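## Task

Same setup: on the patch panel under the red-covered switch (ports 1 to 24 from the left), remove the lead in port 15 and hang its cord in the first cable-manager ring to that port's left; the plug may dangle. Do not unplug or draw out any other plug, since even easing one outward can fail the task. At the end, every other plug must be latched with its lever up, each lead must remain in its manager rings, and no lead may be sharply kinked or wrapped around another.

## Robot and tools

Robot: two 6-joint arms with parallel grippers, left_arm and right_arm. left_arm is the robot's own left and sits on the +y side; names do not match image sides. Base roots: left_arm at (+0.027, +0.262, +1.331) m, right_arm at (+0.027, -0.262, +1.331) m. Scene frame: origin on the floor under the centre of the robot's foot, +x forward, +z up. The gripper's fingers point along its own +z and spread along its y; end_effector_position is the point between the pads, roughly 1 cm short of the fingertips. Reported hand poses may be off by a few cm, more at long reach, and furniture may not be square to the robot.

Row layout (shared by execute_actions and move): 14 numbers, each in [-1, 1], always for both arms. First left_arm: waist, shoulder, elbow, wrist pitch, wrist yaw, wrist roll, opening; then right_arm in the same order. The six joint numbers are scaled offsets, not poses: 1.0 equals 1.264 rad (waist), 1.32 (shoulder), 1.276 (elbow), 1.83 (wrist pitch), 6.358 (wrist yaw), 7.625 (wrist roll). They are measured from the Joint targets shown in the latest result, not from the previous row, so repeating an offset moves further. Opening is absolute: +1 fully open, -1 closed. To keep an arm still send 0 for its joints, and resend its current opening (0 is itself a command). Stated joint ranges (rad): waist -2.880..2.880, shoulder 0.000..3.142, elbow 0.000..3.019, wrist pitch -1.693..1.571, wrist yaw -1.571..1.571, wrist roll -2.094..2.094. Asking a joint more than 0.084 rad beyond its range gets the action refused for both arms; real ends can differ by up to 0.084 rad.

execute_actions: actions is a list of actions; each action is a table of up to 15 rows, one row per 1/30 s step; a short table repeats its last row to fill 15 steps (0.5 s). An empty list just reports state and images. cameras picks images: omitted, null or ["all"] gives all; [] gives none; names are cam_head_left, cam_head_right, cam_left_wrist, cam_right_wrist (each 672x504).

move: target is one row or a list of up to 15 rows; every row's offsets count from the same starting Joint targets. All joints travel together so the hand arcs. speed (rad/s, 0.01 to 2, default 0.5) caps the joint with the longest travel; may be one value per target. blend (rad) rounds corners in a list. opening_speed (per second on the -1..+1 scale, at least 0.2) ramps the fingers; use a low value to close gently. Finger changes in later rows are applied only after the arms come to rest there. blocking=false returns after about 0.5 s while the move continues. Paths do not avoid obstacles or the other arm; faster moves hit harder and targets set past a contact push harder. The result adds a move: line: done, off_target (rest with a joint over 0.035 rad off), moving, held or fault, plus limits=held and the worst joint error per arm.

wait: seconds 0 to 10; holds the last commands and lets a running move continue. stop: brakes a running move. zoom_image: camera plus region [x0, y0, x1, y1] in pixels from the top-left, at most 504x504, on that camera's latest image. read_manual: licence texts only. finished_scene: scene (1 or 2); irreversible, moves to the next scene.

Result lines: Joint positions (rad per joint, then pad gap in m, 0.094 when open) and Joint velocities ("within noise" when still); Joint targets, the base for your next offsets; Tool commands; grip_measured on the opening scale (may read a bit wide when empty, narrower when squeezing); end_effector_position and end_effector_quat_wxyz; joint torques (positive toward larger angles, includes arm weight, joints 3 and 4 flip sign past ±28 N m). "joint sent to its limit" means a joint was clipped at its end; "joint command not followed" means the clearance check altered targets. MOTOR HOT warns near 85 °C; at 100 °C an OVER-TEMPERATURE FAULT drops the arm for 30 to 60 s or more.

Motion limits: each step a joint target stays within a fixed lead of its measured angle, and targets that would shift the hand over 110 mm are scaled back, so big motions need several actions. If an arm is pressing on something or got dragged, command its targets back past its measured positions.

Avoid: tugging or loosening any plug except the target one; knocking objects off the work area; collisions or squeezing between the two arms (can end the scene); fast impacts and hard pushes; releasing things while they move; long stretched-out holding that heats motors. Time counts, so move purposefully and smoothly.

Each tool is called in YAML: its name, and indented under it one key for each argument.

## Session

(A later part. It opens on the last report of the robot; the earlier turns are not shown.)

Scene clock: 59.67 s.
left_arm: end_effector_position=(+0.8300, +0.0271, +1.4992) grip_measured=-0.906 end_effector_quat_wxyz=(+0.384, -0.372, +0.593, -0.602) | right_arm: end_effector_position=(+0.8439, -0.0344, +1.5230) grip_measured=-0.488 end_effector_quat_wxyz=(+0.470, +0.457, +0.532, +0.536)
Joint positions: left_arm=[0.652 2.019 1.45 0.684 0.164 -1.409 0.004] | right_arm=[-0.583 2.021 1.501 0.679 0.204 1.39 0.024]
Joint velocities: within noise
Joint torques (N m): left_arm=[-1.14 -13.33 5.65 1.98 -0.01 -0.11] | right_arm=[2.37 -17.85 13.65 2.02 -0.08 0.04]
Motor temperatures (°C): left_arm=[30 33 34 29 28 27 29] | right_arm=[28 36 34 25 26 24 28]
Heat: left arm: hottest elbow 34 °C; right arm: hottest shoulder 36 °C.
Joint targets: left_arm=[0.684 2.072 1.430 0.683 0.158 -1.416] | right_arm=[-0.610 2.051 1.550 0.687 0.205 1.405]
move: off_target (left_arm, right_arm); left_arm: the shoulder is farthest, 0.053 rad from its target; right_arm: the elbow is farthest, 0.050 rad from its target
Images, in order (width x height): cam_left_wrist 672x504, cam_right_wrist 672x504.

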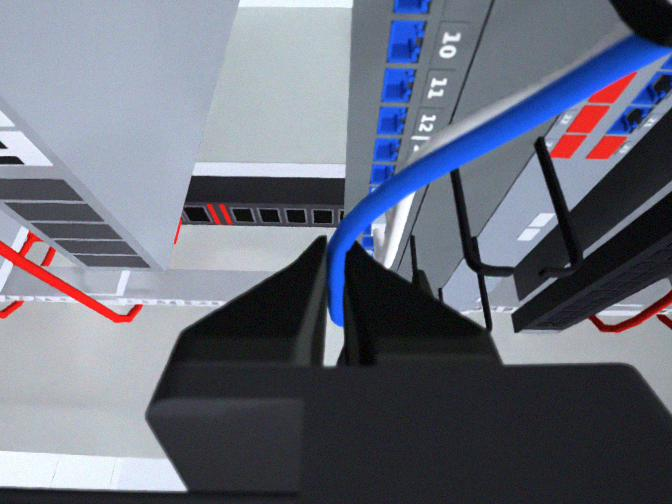

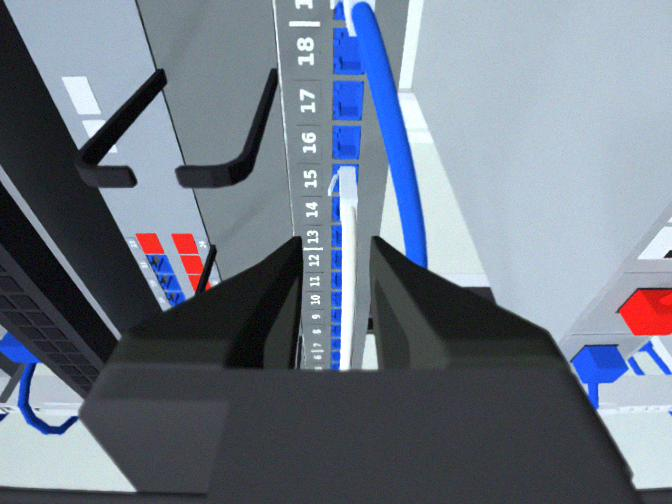

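move:
  target: [0,0,0,0,0,0,-0.98,-0.0047,0.028,0.0576,-0.0281,-0.001,0,-0.49]
  speed: 0.08
  cameras: ["cam_left_wrist","cam_right_wrist"]

zoom_image:
  camera: "cam_right_wrist"
  region: [220, 100, 460, 340]

Scene clock: 61.40 s.
left_arm: end_effector_position=(+0.8302, +0.0276, +1.4988) grip_measured=-0.906 end_effector_quat_wxyz=(+0.384, -0.372, +0.593, -0.602) | right_arm: end_effector_position=(+0.8613, -0.0313, +1.5273) grip_measured=-0.488 end_effector_quat_wxyz=(+0.472, +0.455, +0.529, +0.538)
Joint positions: left_arm=[0.653 2.019 1.45 0.684 0.164 -1.409 0.004] | right_arm=[-0.587 2.055 1.572 0.651 0.199 1.39 0.024]
Joint velocities: within noise
Joint torques (N m): left_arm=[-0.91 -12.57 5.61 1.99 -0.04 -0.04] | right_arm=[1.96 -18.2 14.17 1.02 -0.14 0.04]
Motor temperatures (°C): left_arm=[30 33 34 29 28 27 29] | right_arm=[28 36 35 25 26 24 28]
Heat: left arm: hottest elbow 34 °C; right arm: hottest shoulder 36 °C.
Joint targets: left_arm=[0.684 2.072 1.430 0.683 0.158 -1.416] | right_arm=[-0.616 2.089 1.624 0.636 0.198 1.405]
move: off_target (left_arm, right_arm); left_arm: the shoulder is farthest, 0.053 rad from its target; right_arm: the elbow is farthest, 0.052 rad from its target
Images, in order (width x height): cam_left_wrist 672x504, cam_right_wrist 672x504.

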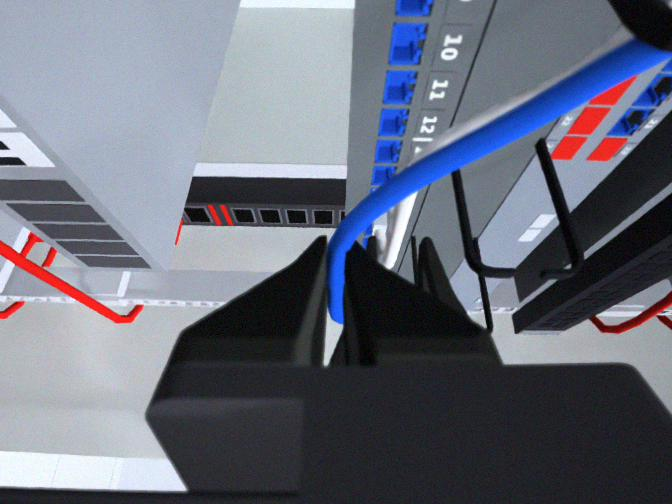

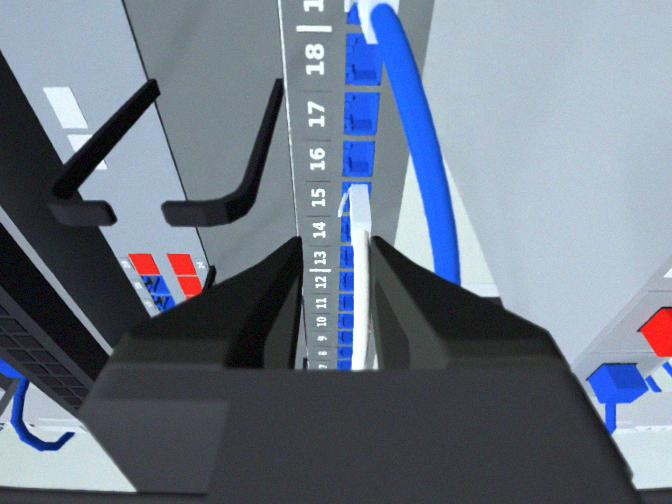

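Scaled by 2.100 from the camera's 672x504 image, which has a finer 960x720 frame.

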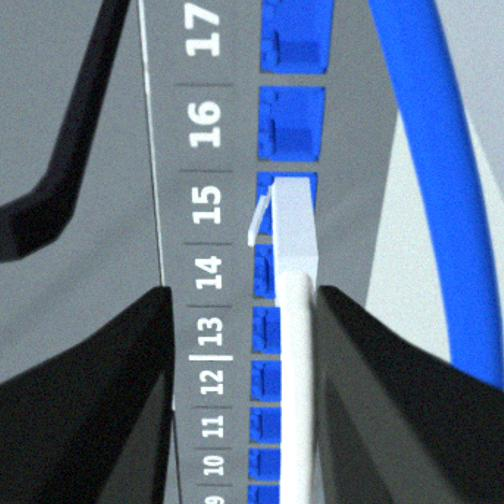

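move:
  target: [0,0,0,0,0,0,-0.98,-0.003,0.01,0,0,0,0,-0.49]
  speed: 0.08
  cameras: ["cam_right_wrist"]

zoom_image:
  camera: "cam_right_wrist"
  region: [220, 100, 460, 340]

Scene clock: 62.33 s.
left_arm: end_effector_position=(+0.8303, +0.0278, +1.4985) grip_measured=-0.906 end_effector_quat_wxyz=(+0.384, -0.372, +0.593, -0.602) | right_arm: end_effector_position=(+0.8628, -0.0310, +1.5251) grip_measured=-0.488 end_effector_quat_wxyz=(+0.472, +0.455, +0.530, +0.538)
Joint positions: left_arm=[0.653 2.02 1.45 0.684 0.164 -1.409 0.004] | right_arm=[-0.587 2.061 1.577 0.651 0.199 1.39 0.024]
Joint velocities: within noise
Joint torques (N m): left_arm=[-0.67 -13.27 5.72 2.07 -0.03 -0.11] | right_arm=[1.67 -17.79 13.64 1.06 -0.12 0.04]
Motor temperatures (°C): left_arm=[30 33 34 29 28 27 29] | right_arm=[28 36 35 25 26 24 28]
Heat: left arm: hottest elbow 34 °C; right arm: hottest shoulder 36 °C.
Joint targets: left_arm=[0.684 2.072 1.430 0.683 0.158 -1.416] | right_arm=[-0.620 2.102 1.624 0.636 0.198 1.405]
move: off_target (left_arm, right_arm); left_arm: the shoulder is farthest, 0.052 rad from its target; right_arm: the elbow is farthest, 0.047 rad from its target
Images, in order (width x height): cam_right_wrist 672x504.

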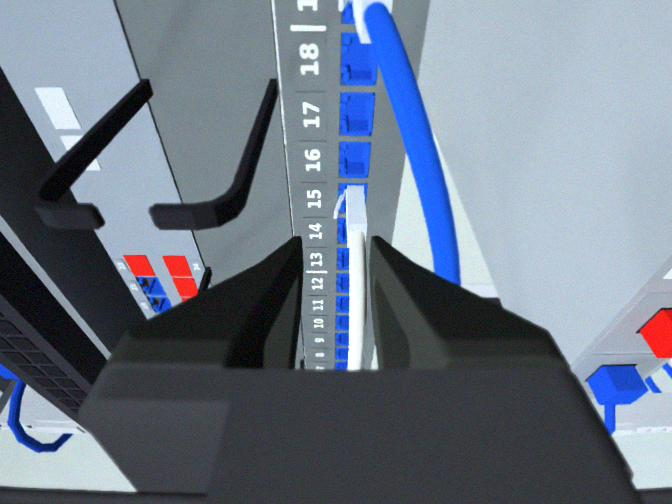

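Scaled by 2.100 from the camera's 672x504 image, which has a finer 960x720 frame.

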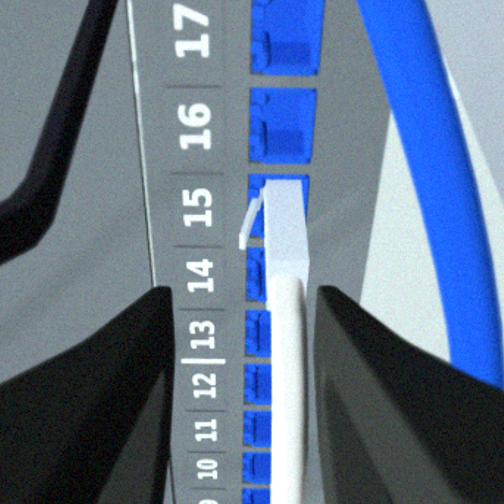

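move:
  target: [0,0,0,0,0,0,-0.98,-0.0095,0.0326,0.0556,-0.0306,-0.0008,0,-0.49]
  speed: 0.08
  cameras: ["cam_left_wrist","cam_right_wrist"]

zoom_image:
  camera: "cam_right_wrist"
  region: [220, 100, 460, 340]

Scene clock: 63.97 s.
left_arm: end_effector_position=(+0.8305, +0.0284, +1.4965) grip_measured=-0.906 end_effector_quat_wxyz=(+0.384, -0.372, +0.594, -0.601) | right_arm: end_effector_position=(+0.8791, -0.0270, +1.5261) grip_measured=-0.489 end_effector_quat_wxyz=(+0.469, +0.456, +0.534, +0.536)
Joint positions: left_arm=[0.654 2.022 1.45 0.684 0.164 -1.407 0.004] | right_arm=[-0.59 2.092 1.647 0.602 0.193 1.39 0.024]
Joint velocities: within noise
Joint torques (N m): left_arm=[-0.91 -13.51 5.59 1.99 -0.05 -0.08] | right_arm=[1.14 -17.26 13.91 0.59 -0.11 0.03]
Motor temperatures (°C): left_arm=[30 33 34 29 28 27 29] | right_arm=[28 36 35 25 26 24 28]
Heat: left arm: hottest elbow 34 °C; right arm: hottest shoulder 36 °C.
Joint targets: left_arm=[0.684 2.072 1.430 0.683 0.158 -1.416] | right_arm=[-0.632 2.145 1.695 0.580 0.193 1.405]
move: off_target (left_arm, right_arm); left_arm: the shoulder is farthest, 0.050 rad from its target; right_arm: the shoulder is farthest, 0.053 rad from its target
Images, in order (width x height): cam_left_wrist 672x504, cam_right_wrist 672x504.

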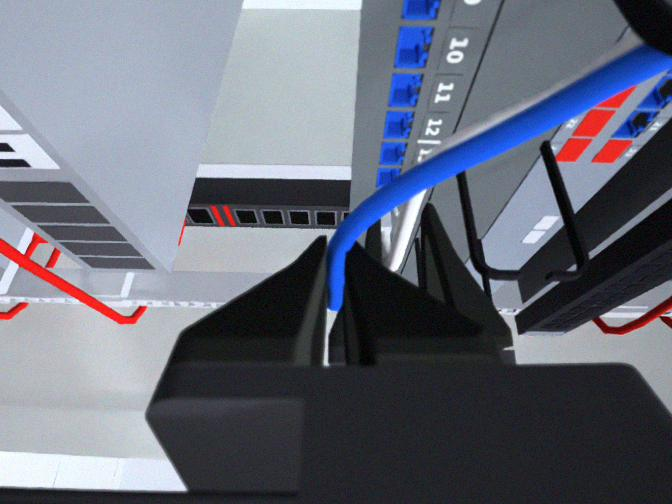

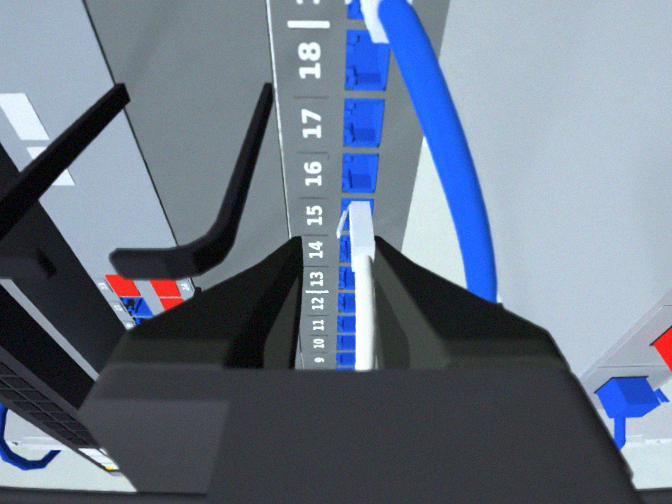

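Scaled by 2.100 from the camera's 672x504 image, which has a finer 960x720 frame.

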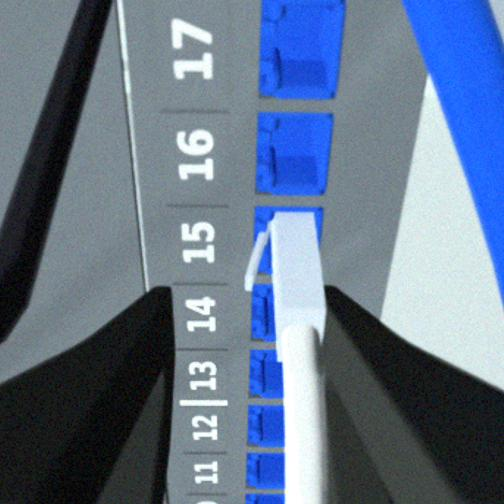

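move:
  target: [0,0,0,0,0,0,-0.98,-0.0095,0.0152,0,0,-0.0008,0,-0.45]
  speed: 0.08
  cameras: ["cam_right_wrist"]

zoom_image:
  camera: "cam_right_wrist"
  region: [220, 100, 460, 340]

Scene clock: 65.13 s.
left_arm: end_effector_position=(+0.8306, +0.0283, +1.4956) grip_measured=-0.906 end_effector_quat_wxyz=(+0.385, -0.372, +0.595, -0.600) | right_arm: end_effector_position=(+0.8815, -0.0271, +1.5248) grip_measured=-0.453 end_effector_quat_wxyz=(+0.468, +0.454, +0.535, +0.537)
Joint positions: left_arm=[0.654 2.023 1.45 0.684 0.164 -1.405 0.004] | right_arm=[-0.593 2.099 1.655 0.601 0.186 1.39 0.026]
Joint velocities: within noise
Joint torques (N m): left_arm=[-1.03 -13.8 5.6 2.11 0 -0.1] | right_arm=[0.32 -16.21 13.19 0.72 0 0.05]
Motor temperatures (°C): left_arm=[30 33 34 29 28 27 29] | right_arm=[28 36 35 25 26 24 28]
Heat: left arm: hottest elbow 34 °C; right arm: hottest shoulder 36 °C.
Joint targets: left_arm=[0.684 2.072 1.430 0.683 0.158 -1.416] | right_arm=[-0.644 2.165 1.695 0.579 0.188 1.405]
move: off_target (left_arm, right_arm); left_arm: the shoulder is farthest, 0.049 rad from its target; right_arm: the shoulder is farthest, 0.066 rad from its target
Images, in order (width x height): cam_right_wrist 672x504.

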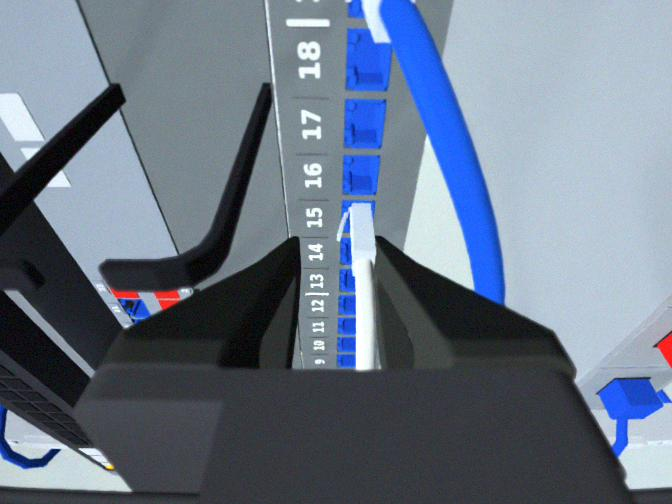

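Scaled by 2.100 from the camera's 672x504 image, which has a finer 960x720 frame.

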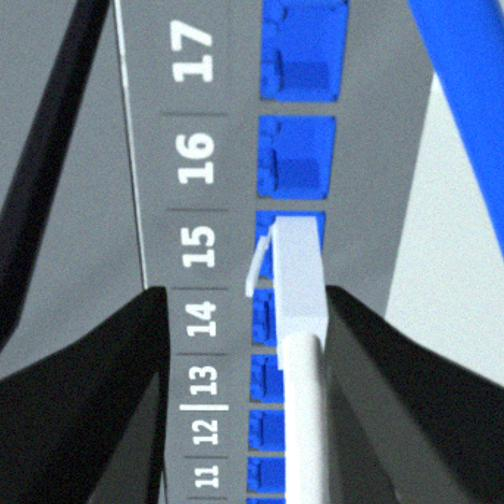

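move:
  target: [0,0.0152,0,0,0,0,-0.98,0,0,0,0,0,0,-0.45]
  speed: 0.08
  cameras: ["cam_left_wrist","cam_right_wrist"]

zoom_image:
  camera: "cam_left_wrist"
  region: [260, 100, 600, 350]

Scene clock: 66.27 s.
left_arm: end_effector_position=(+0.8306, +0.0278, +1.4927) grip_measured=-0.906 end_effector_quat_wxyz=(+0.385, -0.371, +0.595, -0.600) | right_arm: end_effector_position=(+0.8818, -0.0271, +1.5239) grip_measured=-0.453 end_effector_quat_wxyz=(+0.468, +0.454, +0.535, +0.537)
Joint positions: left_arm=[0.654 2.029 1.45 0.69 0.164 -1.404 0.004] | right_arm=[-0.593 2.101 1.656 0.601 0.185 1.39 0.026]
Joint velocities: within noise
Joint torques (N m): left_arm=[-1.2 -12.45 5.53 1.73 0 -0.15] | right_arm=[0.32 -16.67 13.14 0.76 0.02 0.04]
Motor temperatures (°C): left_arm=[30 33 34 29 28 27 29] | right_arm=[28 36 36 25 26 24 28]
Heat: left arm: hottest elbow 34 °C; right arm: hottest shoulder 36 °C.
Joint targets: left_arm=[0.684 2.092 1.430 0.682 0.158 -1.416] | right_arm=[-0.644 2.165 1.695 0.579 0.188 1.405]
move: off_target (left_arm, right_arm); left_arm: the shoulder is farthest, 0.063 rad from its target; right_arm: the shoulder is farthest, 0.064 rad from its target
Images, in order (width x height): cam_left_wrist 672x504, cam_right_wrist 672x504.

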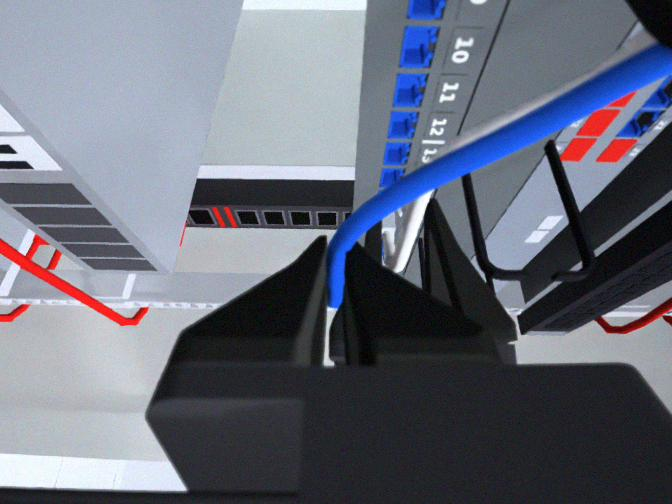

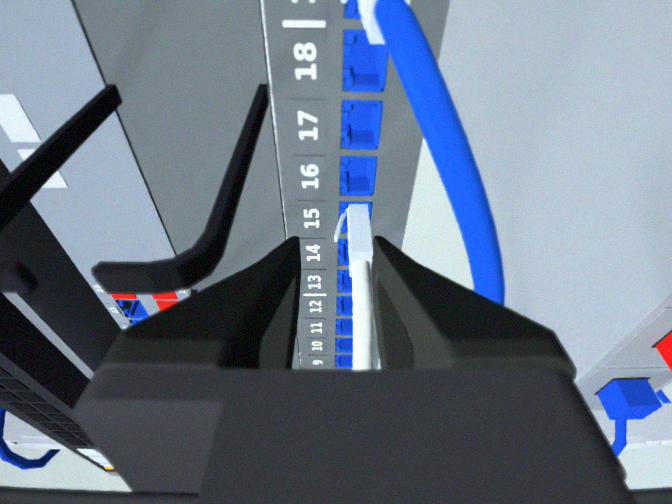

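Scaled by 1.482 from the camera's 672x504 image, which has a finer 960x720 frame.

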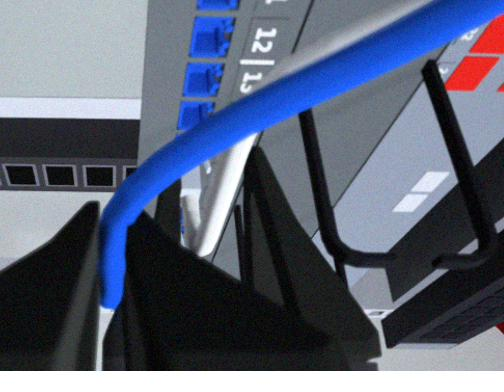

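move:
  target: [0,0,0,0,0,0,-0.98,-0.0127,0.01,0,0,0,0,-0.45]
  speed: 0.08
  cameras: ["cam_right_wrist"]

zoom_image:
  camera: "cam_right_wrist"
  region: [220, 100, 460, 340]

Scene clock: 67.83 s.
left_arm: end_effector_position=(+0.8307, +0.0278, +1.4921) grip_measured=-0.906 end_effector_quat_wxyz=(+0.386, -0.371, +0.595, -0.599) | right_arm: end_effector_position=(+0.8844, -0.0318, +1.5216) grip_measured=-0.453 end_effector_quat_wxyz=(+0.470, +0.455, +0.534, +0.535)
Joint positions: left_arm=[0.654 2.029 1.45 0.691 0.163 -1.403 0.004] | right_arm=[-0.6 2.105 1.66 0.601 0.183 1.39 0.026]
Joint velocities: within noise
Joint torques (N m): left_arm=[-0.91 -12.34 5.56 1.62 0 -0.21] | right_arm=[-0.44 -15.85 12.86 0.73 0.11 0.05]
Motor temperatures (°C): left_arm=[30 33 34 29 28 27 29] | right_arm=[28 36 36 25 26 24 28]
Heat: left arm: hottest elbow 34 °C; right arm: hottest shoulder 36 °C.
Joint targets: left_arm=[0.684 2.092 1.430 0.682 0.158 -1.416] | right_arm=[-0.660 2.178 1.695 0.579 0.188 1.405]
move: off_target (left_arm, right_arm); left_arm: the shoulder is farthest, 0.063 rad from its target; right_arm: the shoulder is farthest, 0.074 rad from its target
Images, in order (width x height): cam_right_wrist 672x504.

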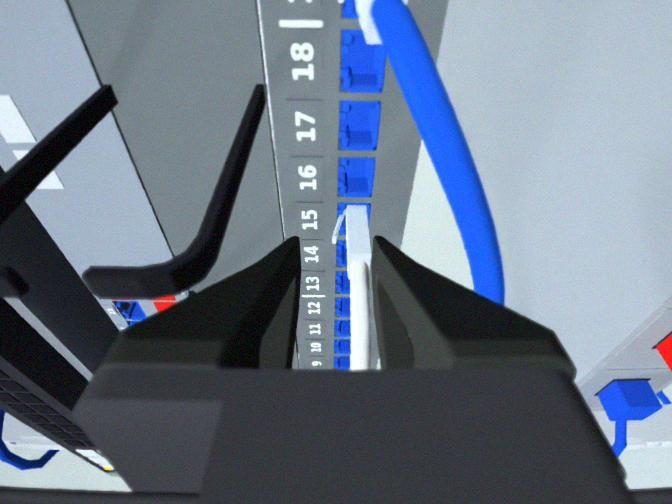

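Scaled by 2.100 from the camera's 672x504 image, which has a finer 960x720 frame.

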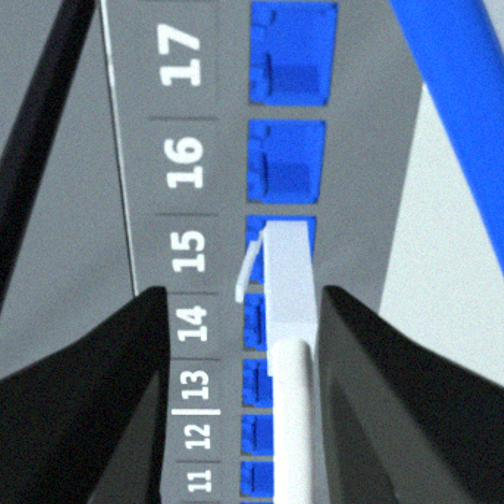

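move:
  target: [0,0,0,0,0,0,-0.98,0,0.0083,0.0125,-0.0044,0,0,-0.45]
  speed: 0.08
  cameras: ["cam_right_wrist"]

zoom_image:
  camera: "cam_right_wrist"
  region: [220, 100, 460, 340]

Scene clock: 68.80 s.
left_arm: end_effector_position=(+0.8308, +0.0279, +1.4915) grip_measured=-0.906 end_effector_quat_wxyz=(+0.386, -0.372, +0.595, -0.599) | right_arm: end_effector_position=(+0.8872, -0.0312, +1.5220) grip_measured=-0.453 end_effector_quat_wxyz=(+0.471, +0.455, +0.533, +0.537)
Joint positions: left_arm=[0.654 2.03 1.45 0.691 0.162 -1.402 0.004] | right_arm=[-0.601 2.112 1.672 0.601 0.183 1.39 0.026]
Joint velocities: within noise
Joint torques (N m): left_arm=[-0.62 -12.45 5.76 1.69 0.05 -0.16] | right_arm=[-0.32 -15.5 13.24 0.38 0.11 0.04]
Motor temperatures (°C): left_arm=[30 33 34 29 28 27 29] | right_arm=[28 36 36 25 26 24 28]
Heat: left arm: hottest elbow 34 °C; right arm: hottest shoulder 36 °C.
Joint targets: left_arm=[0.684 2.092 1.430 0.682 0.158 -1.416] | right_arm=[-0.661 2.189 1.711 0.571 0.188 1.405]
move: off_target (left_arm, right_arm); left_arm: the shoulder is farthest, 0.062 rad from its target; right_arm: the shoulder is farthest, 0.077 rad from its target
Images, in order (width x height): cam_right_wrist 672x504.

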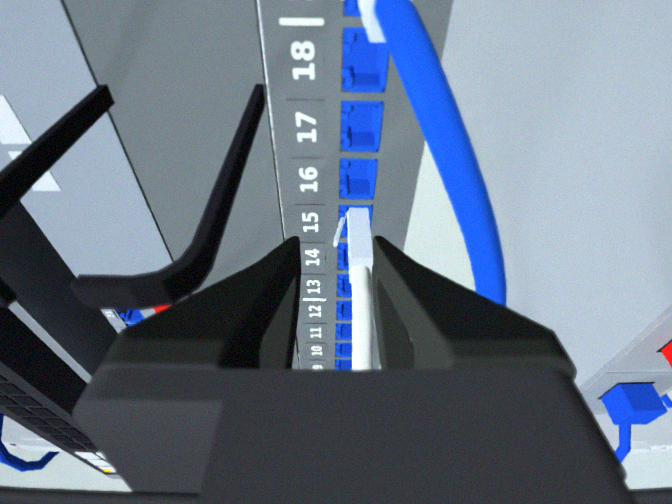

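Scaled by 2.100 from the camera's 672x504 image, which has a finer 960x720 frame.

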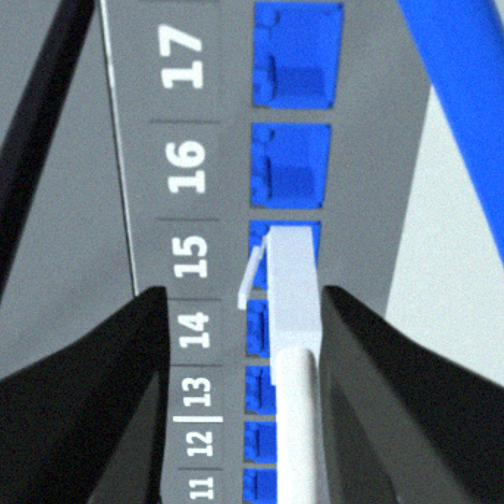

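move:
  target: [0,0,0,0,0,0,-0.98,0,0,0,0,0,0,-0.98]
  opening_speed: 0.2
  cameras: ["cam_right_wrist"]

zoom_image:
  camera: "cam_right_wrist"
  region: [220, 100, 460, 340]

Scene clock: 71.83 s.
left_arm: end_effector_position=(+0.8309, +0.0282, +1.4919) grip_measured=-0.906 end_effector_quat_wxyz=(+0.386, -0.371, +0.595, -0.599) | right_arm: end_effector_position=(+0.8879, -0.0308, +1.5151) grip_measured=-0.889 end_effector_quat_wxyz=(+0.469, +0.456, +0.535, +0.534)
Joint positions: left_arm=[0.655 2.03 1.45 0.692 0.162 -1.402 0.004] | right_arm=[-0.602 2.121 1.673 0.601 0.183 1.39 0.005]
Joint velocities: within noise
Joint torques (N m): left_arm=[-1.14 -12.75 5.7 1.65 0.1 -0.15] | right_arm=[-0.21 -16.38 13.04 0.47 0.12 0.04]
Motor temperatures (°C): left_arm=[30 33 33 29 28 27 29] | right_arm=[28 36 37 25 26 24 28]
Heat: left arm: hottest shoulder 33 °C; right arm: hottest elbow 37 °C.
Joint targets: left_arm=[0.684 2.092 1.430 0.683 0.158 -1.416] | right_arm=[-0.660 2.189 1.711 0.571 0.188 1.405]
move: off_target (left_arm, right_arm); left_arm: the shoulder is farthest, 0.062 rad from its target; right_arm: the shoulder is farthest, 0.068 rad from its target
Images, in order (width x height): cam_right_wrist 672x504.

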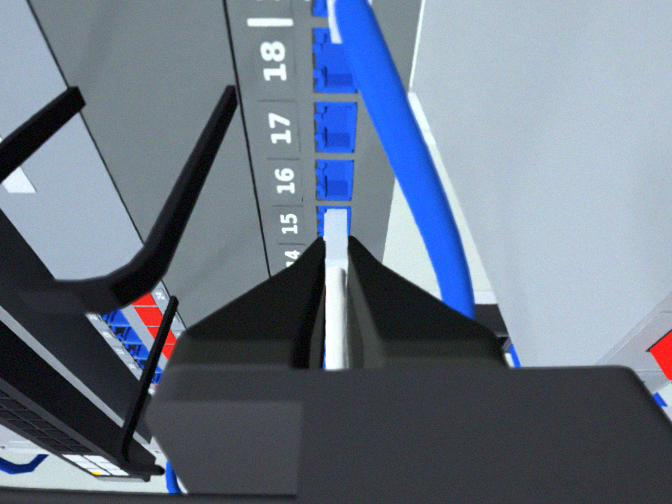

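Scaled by 2.100 from the camera's 672x504 image, which has a finer 960x720 frame.

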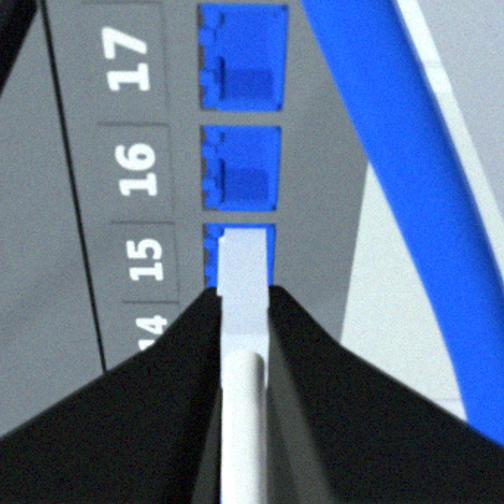

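move:
  target: [0,0,0,0,0,0,-0.98,0.0237,-0.0977,-0.0878,0.0459,0.0003,0,-0.98]
  speed: 0.1
  cameras: ["cam_left_wrist","cam_right_wrist"]

zoom_image:
  camera: "cam_right_wrist"
  region: [220, 100, 460, 340]

Scene clock: 74.13 s.
left_arm: end_effector_position=(+0.8307, +0.0278, +1.4927) grip_measured=-0.906 end_effector_quat_wxyz=(+0.386, -0.370, +0.594, -0.601) | right_arm: end_effector_position=(+0.8738, -0.0395, +1.5260) grip_measured=-0.889 end_effector_quat_wxyz=(+0.475, +0.453, +0.527, +0.540)
Joint positions: left_arm=[0.655 2.03 1.45 0.696 0.166 -1.402 0.004] | right_arm=[-0.604 2.077 1.609 0.645 0.182 1.39 0.005]
Joint velocities: within noise
Joint torques (N m): left_arm=[-1.03 -12.28 5.61 1.57 -0.07 -0.16] | right_arm=[2.26 -22.48 8.69 2.07 0.21 0.03]
Motor temperatures (°C): left_arm=[30 34 33 29 28 27 29] | right_arm=[28 36 38 25 26 24 28]
Heat: left arm: hottest shoulder 34 °C; right arm: hottest elbow 38 °C.
Joint targets: left_arm=[0.684 2.092 1.430 0.683 0.158 -1.416] | right_arm=[-0.630 2.060 1.599 0.655 0.190 1.404]
move: off_target (left_arm); left_arm: the shoulder is farthest, 0.062 rad from its target
Images, in order (width x height): cam_left_wrist 672x504, cam_right_wrist 672x504.

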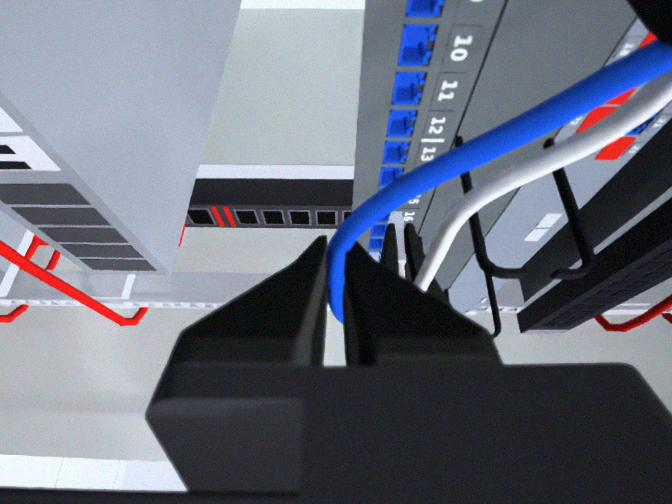

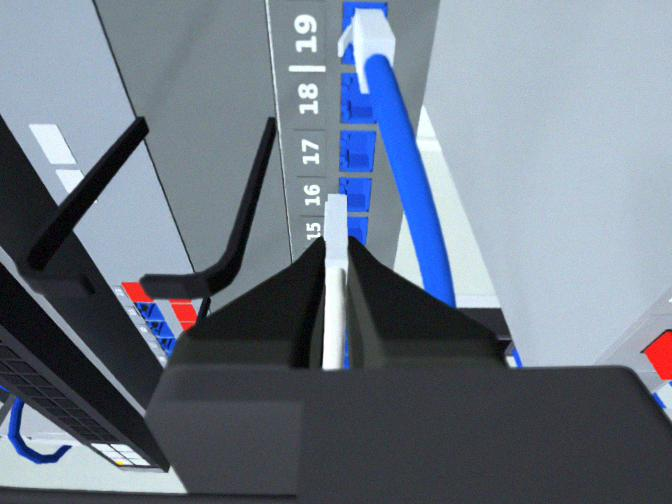

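Scaled by 2.100 from the camera's 672x504 image, which has a finer 960x720 frame.

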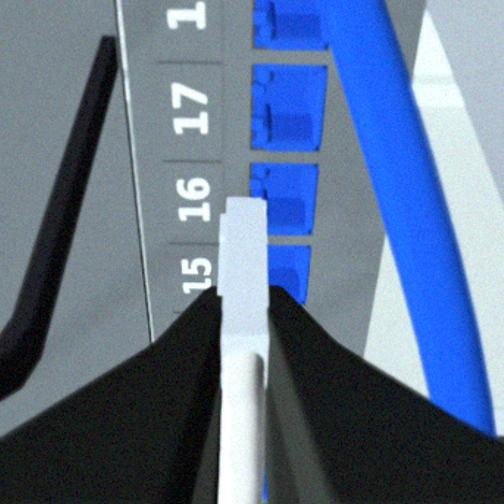

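zoom_image:
  camera: "cam_left_wrist"
  region: [380, 0, 672, 350]

Scaled by 1.440 from the camera's 672x504 image, which has a finer 960x720 frame.

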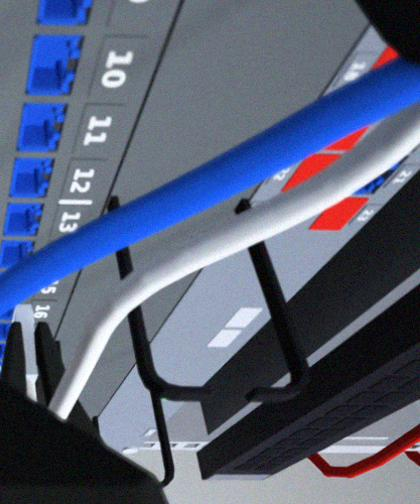

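move:
  target: [0,0,0,0,0,0,-0.98,0.0329,-0.0701,-0.098,0.015,0.003,0,-0.98]
  speed: 0.12
  cameras: ["cam_left_wrist","cam_right_wrist"]

Scene clock: 77.17 s.
left_arm: end_effector_position=(+0.8307, +0.0279, +1.4930) grip_measured=-0.906 end_effector_quat_wxyz=(+0.387, -0.369, +0.594, -0.601) | right_arm: end_effector_position=(+0.8408, -0.0445, +1.5231) grip_measured=-0.889 end_effector_quat_wxyz=(+0.469, +0.461, +0.535, +0.530)
Joint positions: left_arm=[0.655 2.03 1.45 0.697 0.166 -1.402 0.004] | right_arm=[-0.593 2 1.48 0.665 0.202 1.393 0.005]
Joint velocities: within noise
Joint torques (N m): left_arm=[-0.73 -13.04 5.7 1.5 -0.11 -0.16] | right_arm=[5.07 -23.06 8.79 2.44 0.19 0.02]
Motor temperatures (°C): left_arm=[30 34 33 29 28 27 29] | right_arm=[28 36 37 25 26 24 29]
Heat: left arm: hottest shoulder 34 °C; right arm: hottest elbow 37 °C.
Joint targets: left_arm=[0.684 2.092 1.430 0.683 0.158 -1.416] | right_arm=[-0.589 1.968 1.474 0.683 0.209 1.405]
move: off_target (left_arm); left_arm: the shoulder is farthest, 0.062 rad from its target
Images, in order (width x height): cam_left_wrist 672x504, cam_right_wrist 672x504.

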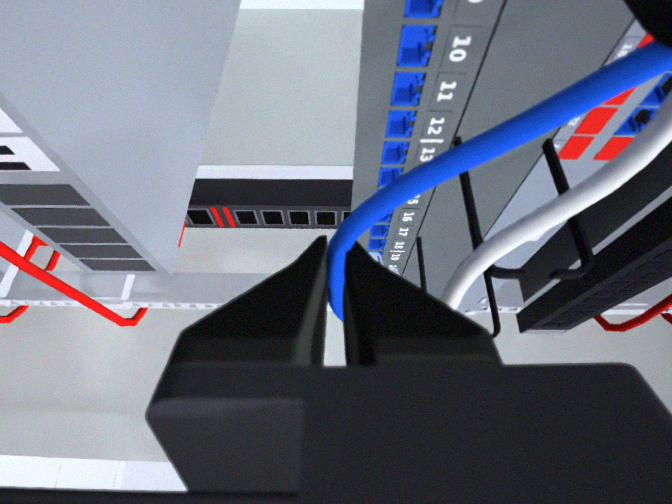

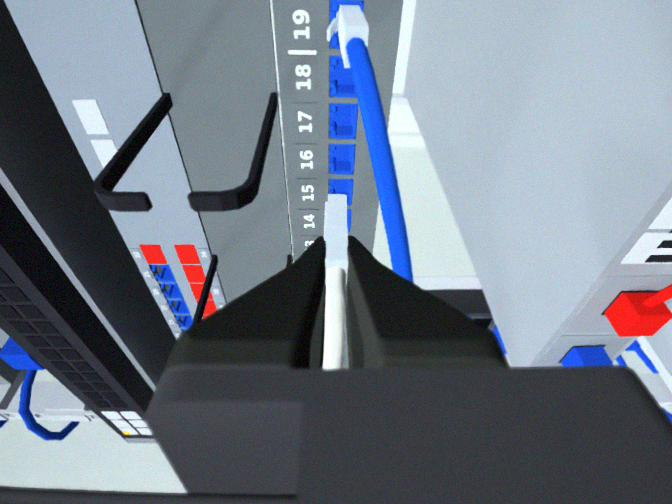

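move:
  target: [0,0,0,0,0,0,-0.98,0.0329,-0.0751,-0.098,0.015,0.003,0,-0.98]
  speed: 0.12

zoom_image:
  camera: "cam_left_wrist"
  region: [380, 0, 672, 350]

zoom_image:
  camera: "cam_head_left"
  region: [210, 120, 400, 240]

zoom_image:
  camera: "cam_head_right"
  region: [150, 120, 360, 240]

Scene clock: 79.00 s.
left_arm: end_effector_position=(+0.8307, +0.0279, +1.4930) grip_measured=-0.906 end_effector_quat_wxyz=(+0.387, -0.369, +0.594, -0.601) | right_arm: end_effector_position=(+0.7996, -0.0348, +1.5418) grip_measured=-0.889 end_effector_quat_wxyz=(+0.463, +0.458, +0.538, +0.535)
Joint positions: left_arm=[0.655 2.03 1.45 0.697 0.166 -1.402 0.004] | right_arm=[-0.556 1.902 1.355 0.691 0.222 1.393 0.005]
Joint velocities: within noise
Joint torques (N m): left_arm=[-0.03 -12.75 5.83 1.52 -0.09 -0.14] | right_arm=[4.84 -21.48 8.68 2.56 0.14 0.02]
Motor temperatures (°C): left_arm=[30 34 33 29 28 27 29] | right_arm=[28 37 37 25 26 24 29]
Heat: left arm: hottest shoulder 34 °C; right arm: hottest shoulder 37 °C.
Joint targets: left_arm=[0.684 2.092 1.430 0.683 0.158 -1.416] | right_arm=[-0.547 1.869 1.349 0.710 0.228 1.404]
move: off_target (left_arm); left_arm: the shoulder is farthest, 0.062 rad from its target

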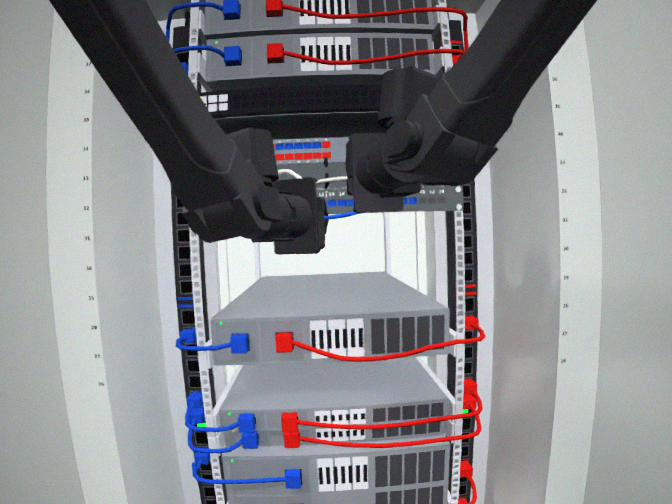

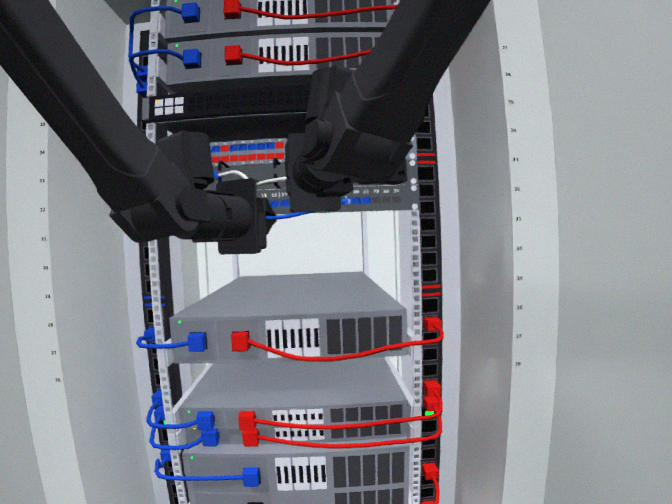

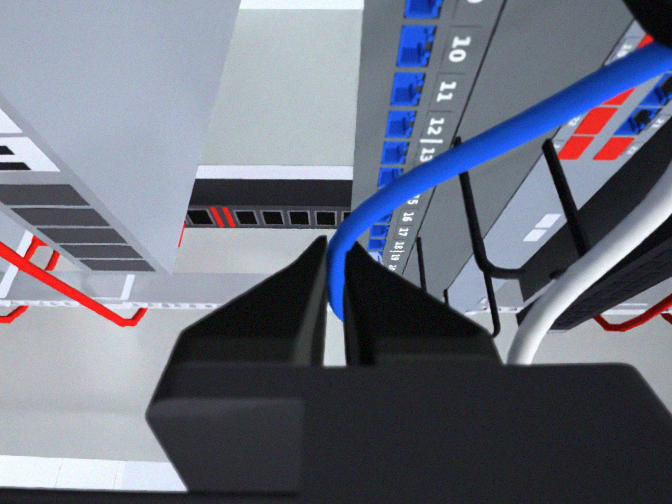

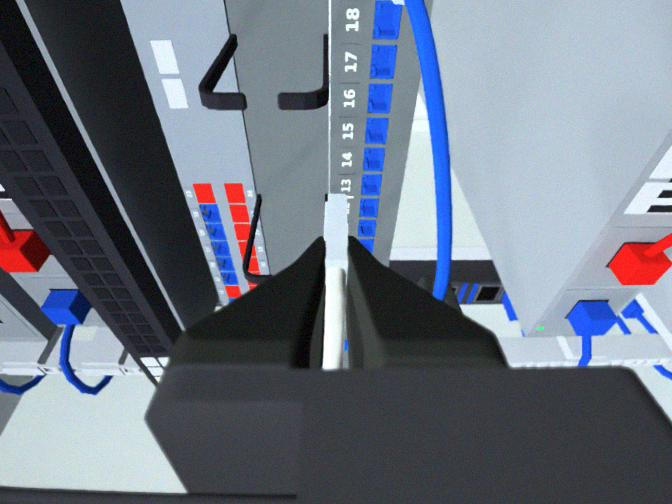

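Scaled by 1.440 from the camera's 672x504 image, which has a finer 960x720 frame.

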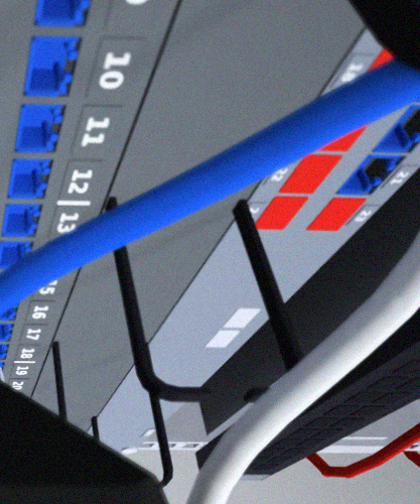

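Scaled by 2.653 from the camera's 672x504 image, which has a finer 960x720 frame.

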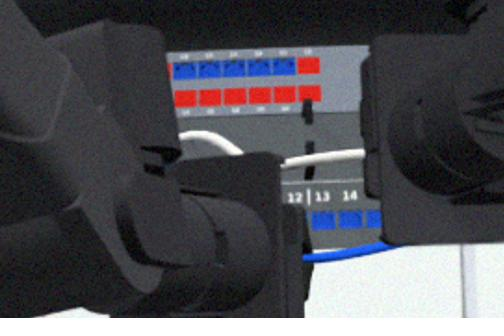

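Scaled by 2.400 from the camera's 672x504 image, which has a finer 960x720 frame.

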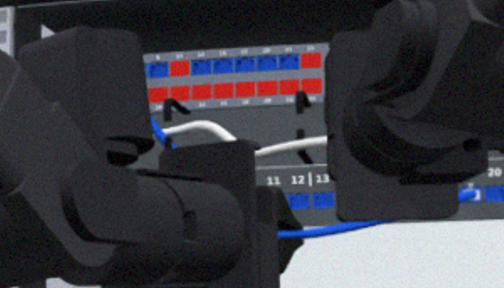

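move:
  target:
    - [-0.0134,-0.0318,0,0,0,0,-0.98,0,0,0,0,0,0,-0.98]
    - [-0.0134,-0.0318,0,0,0,0,-0.6,0,0,0,0,0,0,-0.98]
  speed: 0.1
  opening_speed: 0.2
  cameras: ["cam_left_wrist","cam_right_wrist"]

Scene clock: 82.20 s.
left_arm: end_effector_position=(+0.8305, +0.0277, +1.4955) grip_measured=-0.604 end_effector_quat_wxyz=(+0.386, -0.370, +0.592, -0.603) | right_arm: end_effector_position=(+0.7993, -0.0345, +1.5416) grip_measured=-0.889 end_effector_quat_wxyz=(+0.463, +0.458, +0.538, +0.535)
Joint positions: left_arm=[0.654 2.027 1.45 0.697 0.166 -1.406 0.019] | right_arm=[-0.556 1.902 1.354 0.691 0.222 1.393 0.005]
Joint velocities: within noise
Joint torques (N m): left_arm=[-1.9 -15.79 5.61 1.47 -0.08 -0.08] | right_arm=[4.95 -21.19 8.77 2.45 0.15 0.03]
Motor temperatures (°C): left_arm=[30 34 33 29 28 27 29] | right_arm=[28 37 37 25 26 24 29]
Heat: left arm: hottest shoulder 34 °C; right arm: hottest shoulder 37 °C.
Joint targets: left_arm=[0.667 2.050 1.430 0.683 0.158 -1.416] | right_arm=[-0.547 1.869 1.349 0.710 0.228 1.404]
move: done
Images, in order (width x height): cam_left_wrist 672x504, cam_right_wrist 672x504.

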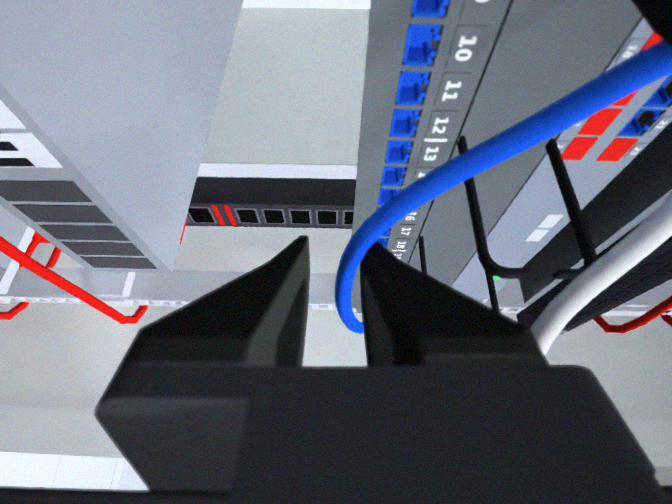

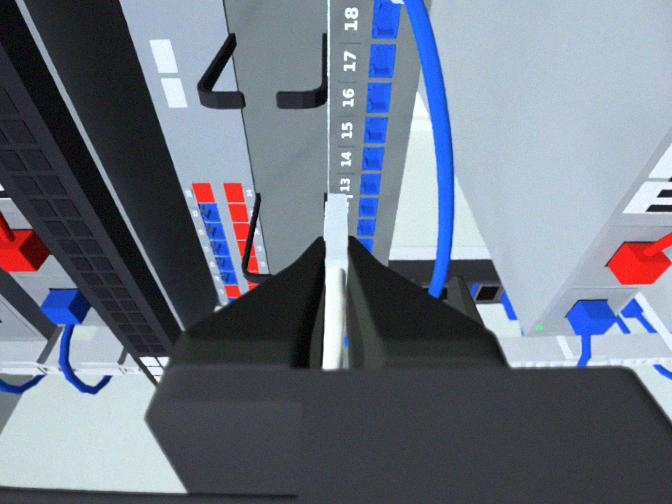

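move:
  target: [0.0119,-0.1417,-0.1826,0.076,0.0036,0,-0.55,0,0,0,0,0,0,-0.98]
  speed: 0.2

Scene clock: 84.37 s.
left_arm: end_effector_position=(+0.7670, +0.0586, +1.5104) grip_measured=-0.553 end_effector_quat_wxyz=(+0.391, -0.368, +0.587, -0.605) | right_arm: end_effector_position=(+0.7993, -0.0345, +1.5417) grip_measured=-0.889 end_effector_quat_wxyz=(+0.463, +0.458, +0.538, +0.535)
Joint positions: left_arm=[0.67 1.871 1.205 0.8 0.178 -1.409 0.021] | right_arm=[-0.556 1.902 1.354 0.692 0.222 1.393 0.005]
Joint velocities: within noise
Joint torques (N m): left_arm=[-1.49 -15.44 5.78 2.85 0.37 -0.09] | right_arm=[5.3 -21.6 8.77 2.44 0.17 0.01]
Motor temperatures (°C): left_arm=[30 34 33 29 28 27 29] | right_arm=[28 38 37 25 26 24 29]
Heat: left arm: hottest shoulder 34 °C; right arm: hottest shoulder 38 °C.
Joint targets: left_arm=[0.682 1.863 1.197 0.822 0.181 -1.416] | right_arm=[-0.547 1.869 1.349 0.710 0.228 1.404]
move: done

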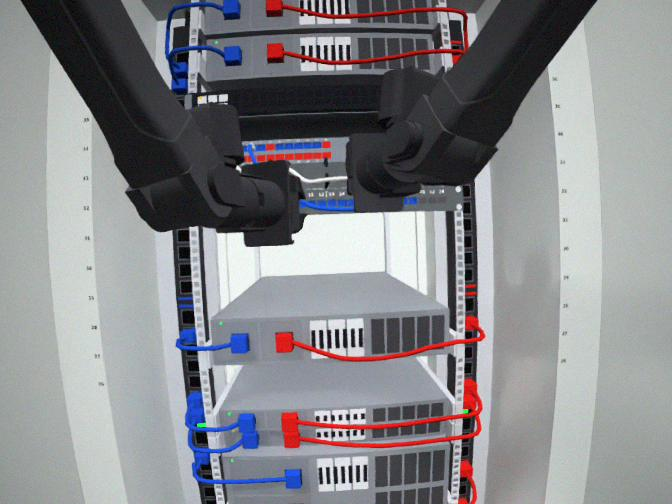

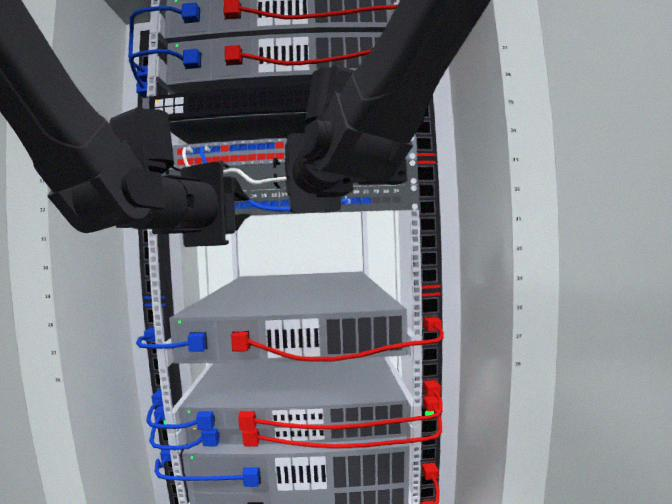

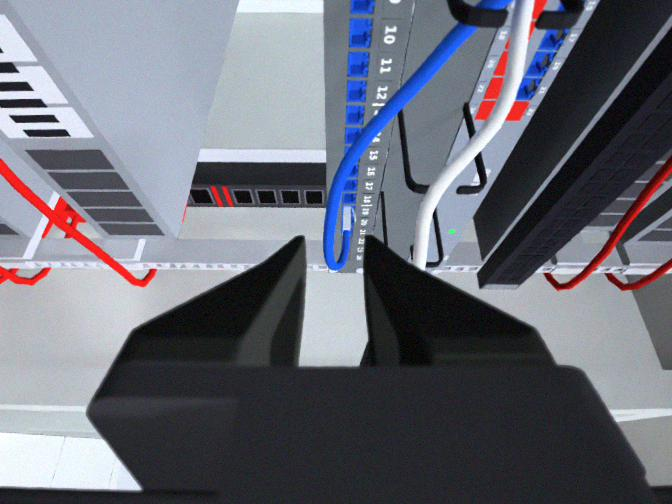

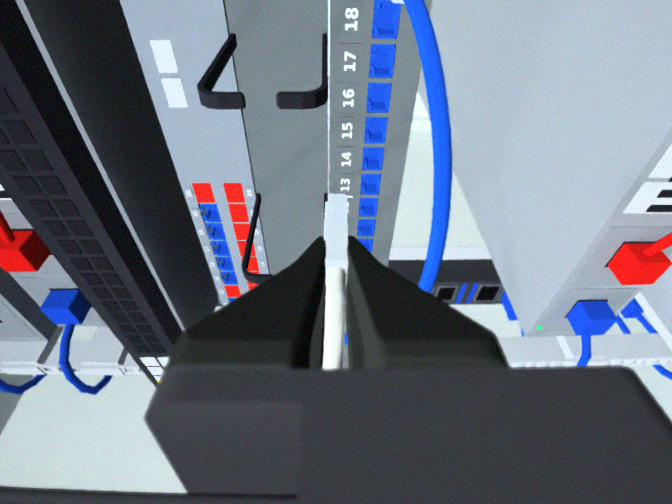

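zoom_image:
  camera: "cam_left_wrist"
  region: [380, 0, 620, 240]

Scaled by 2.100 from the camera's 672x504 image, which has a finer 960x720 frame.

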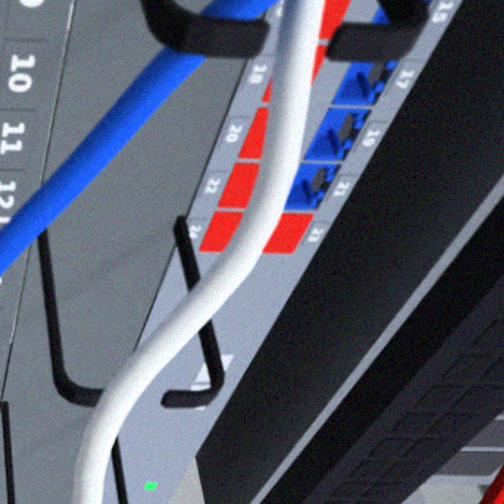

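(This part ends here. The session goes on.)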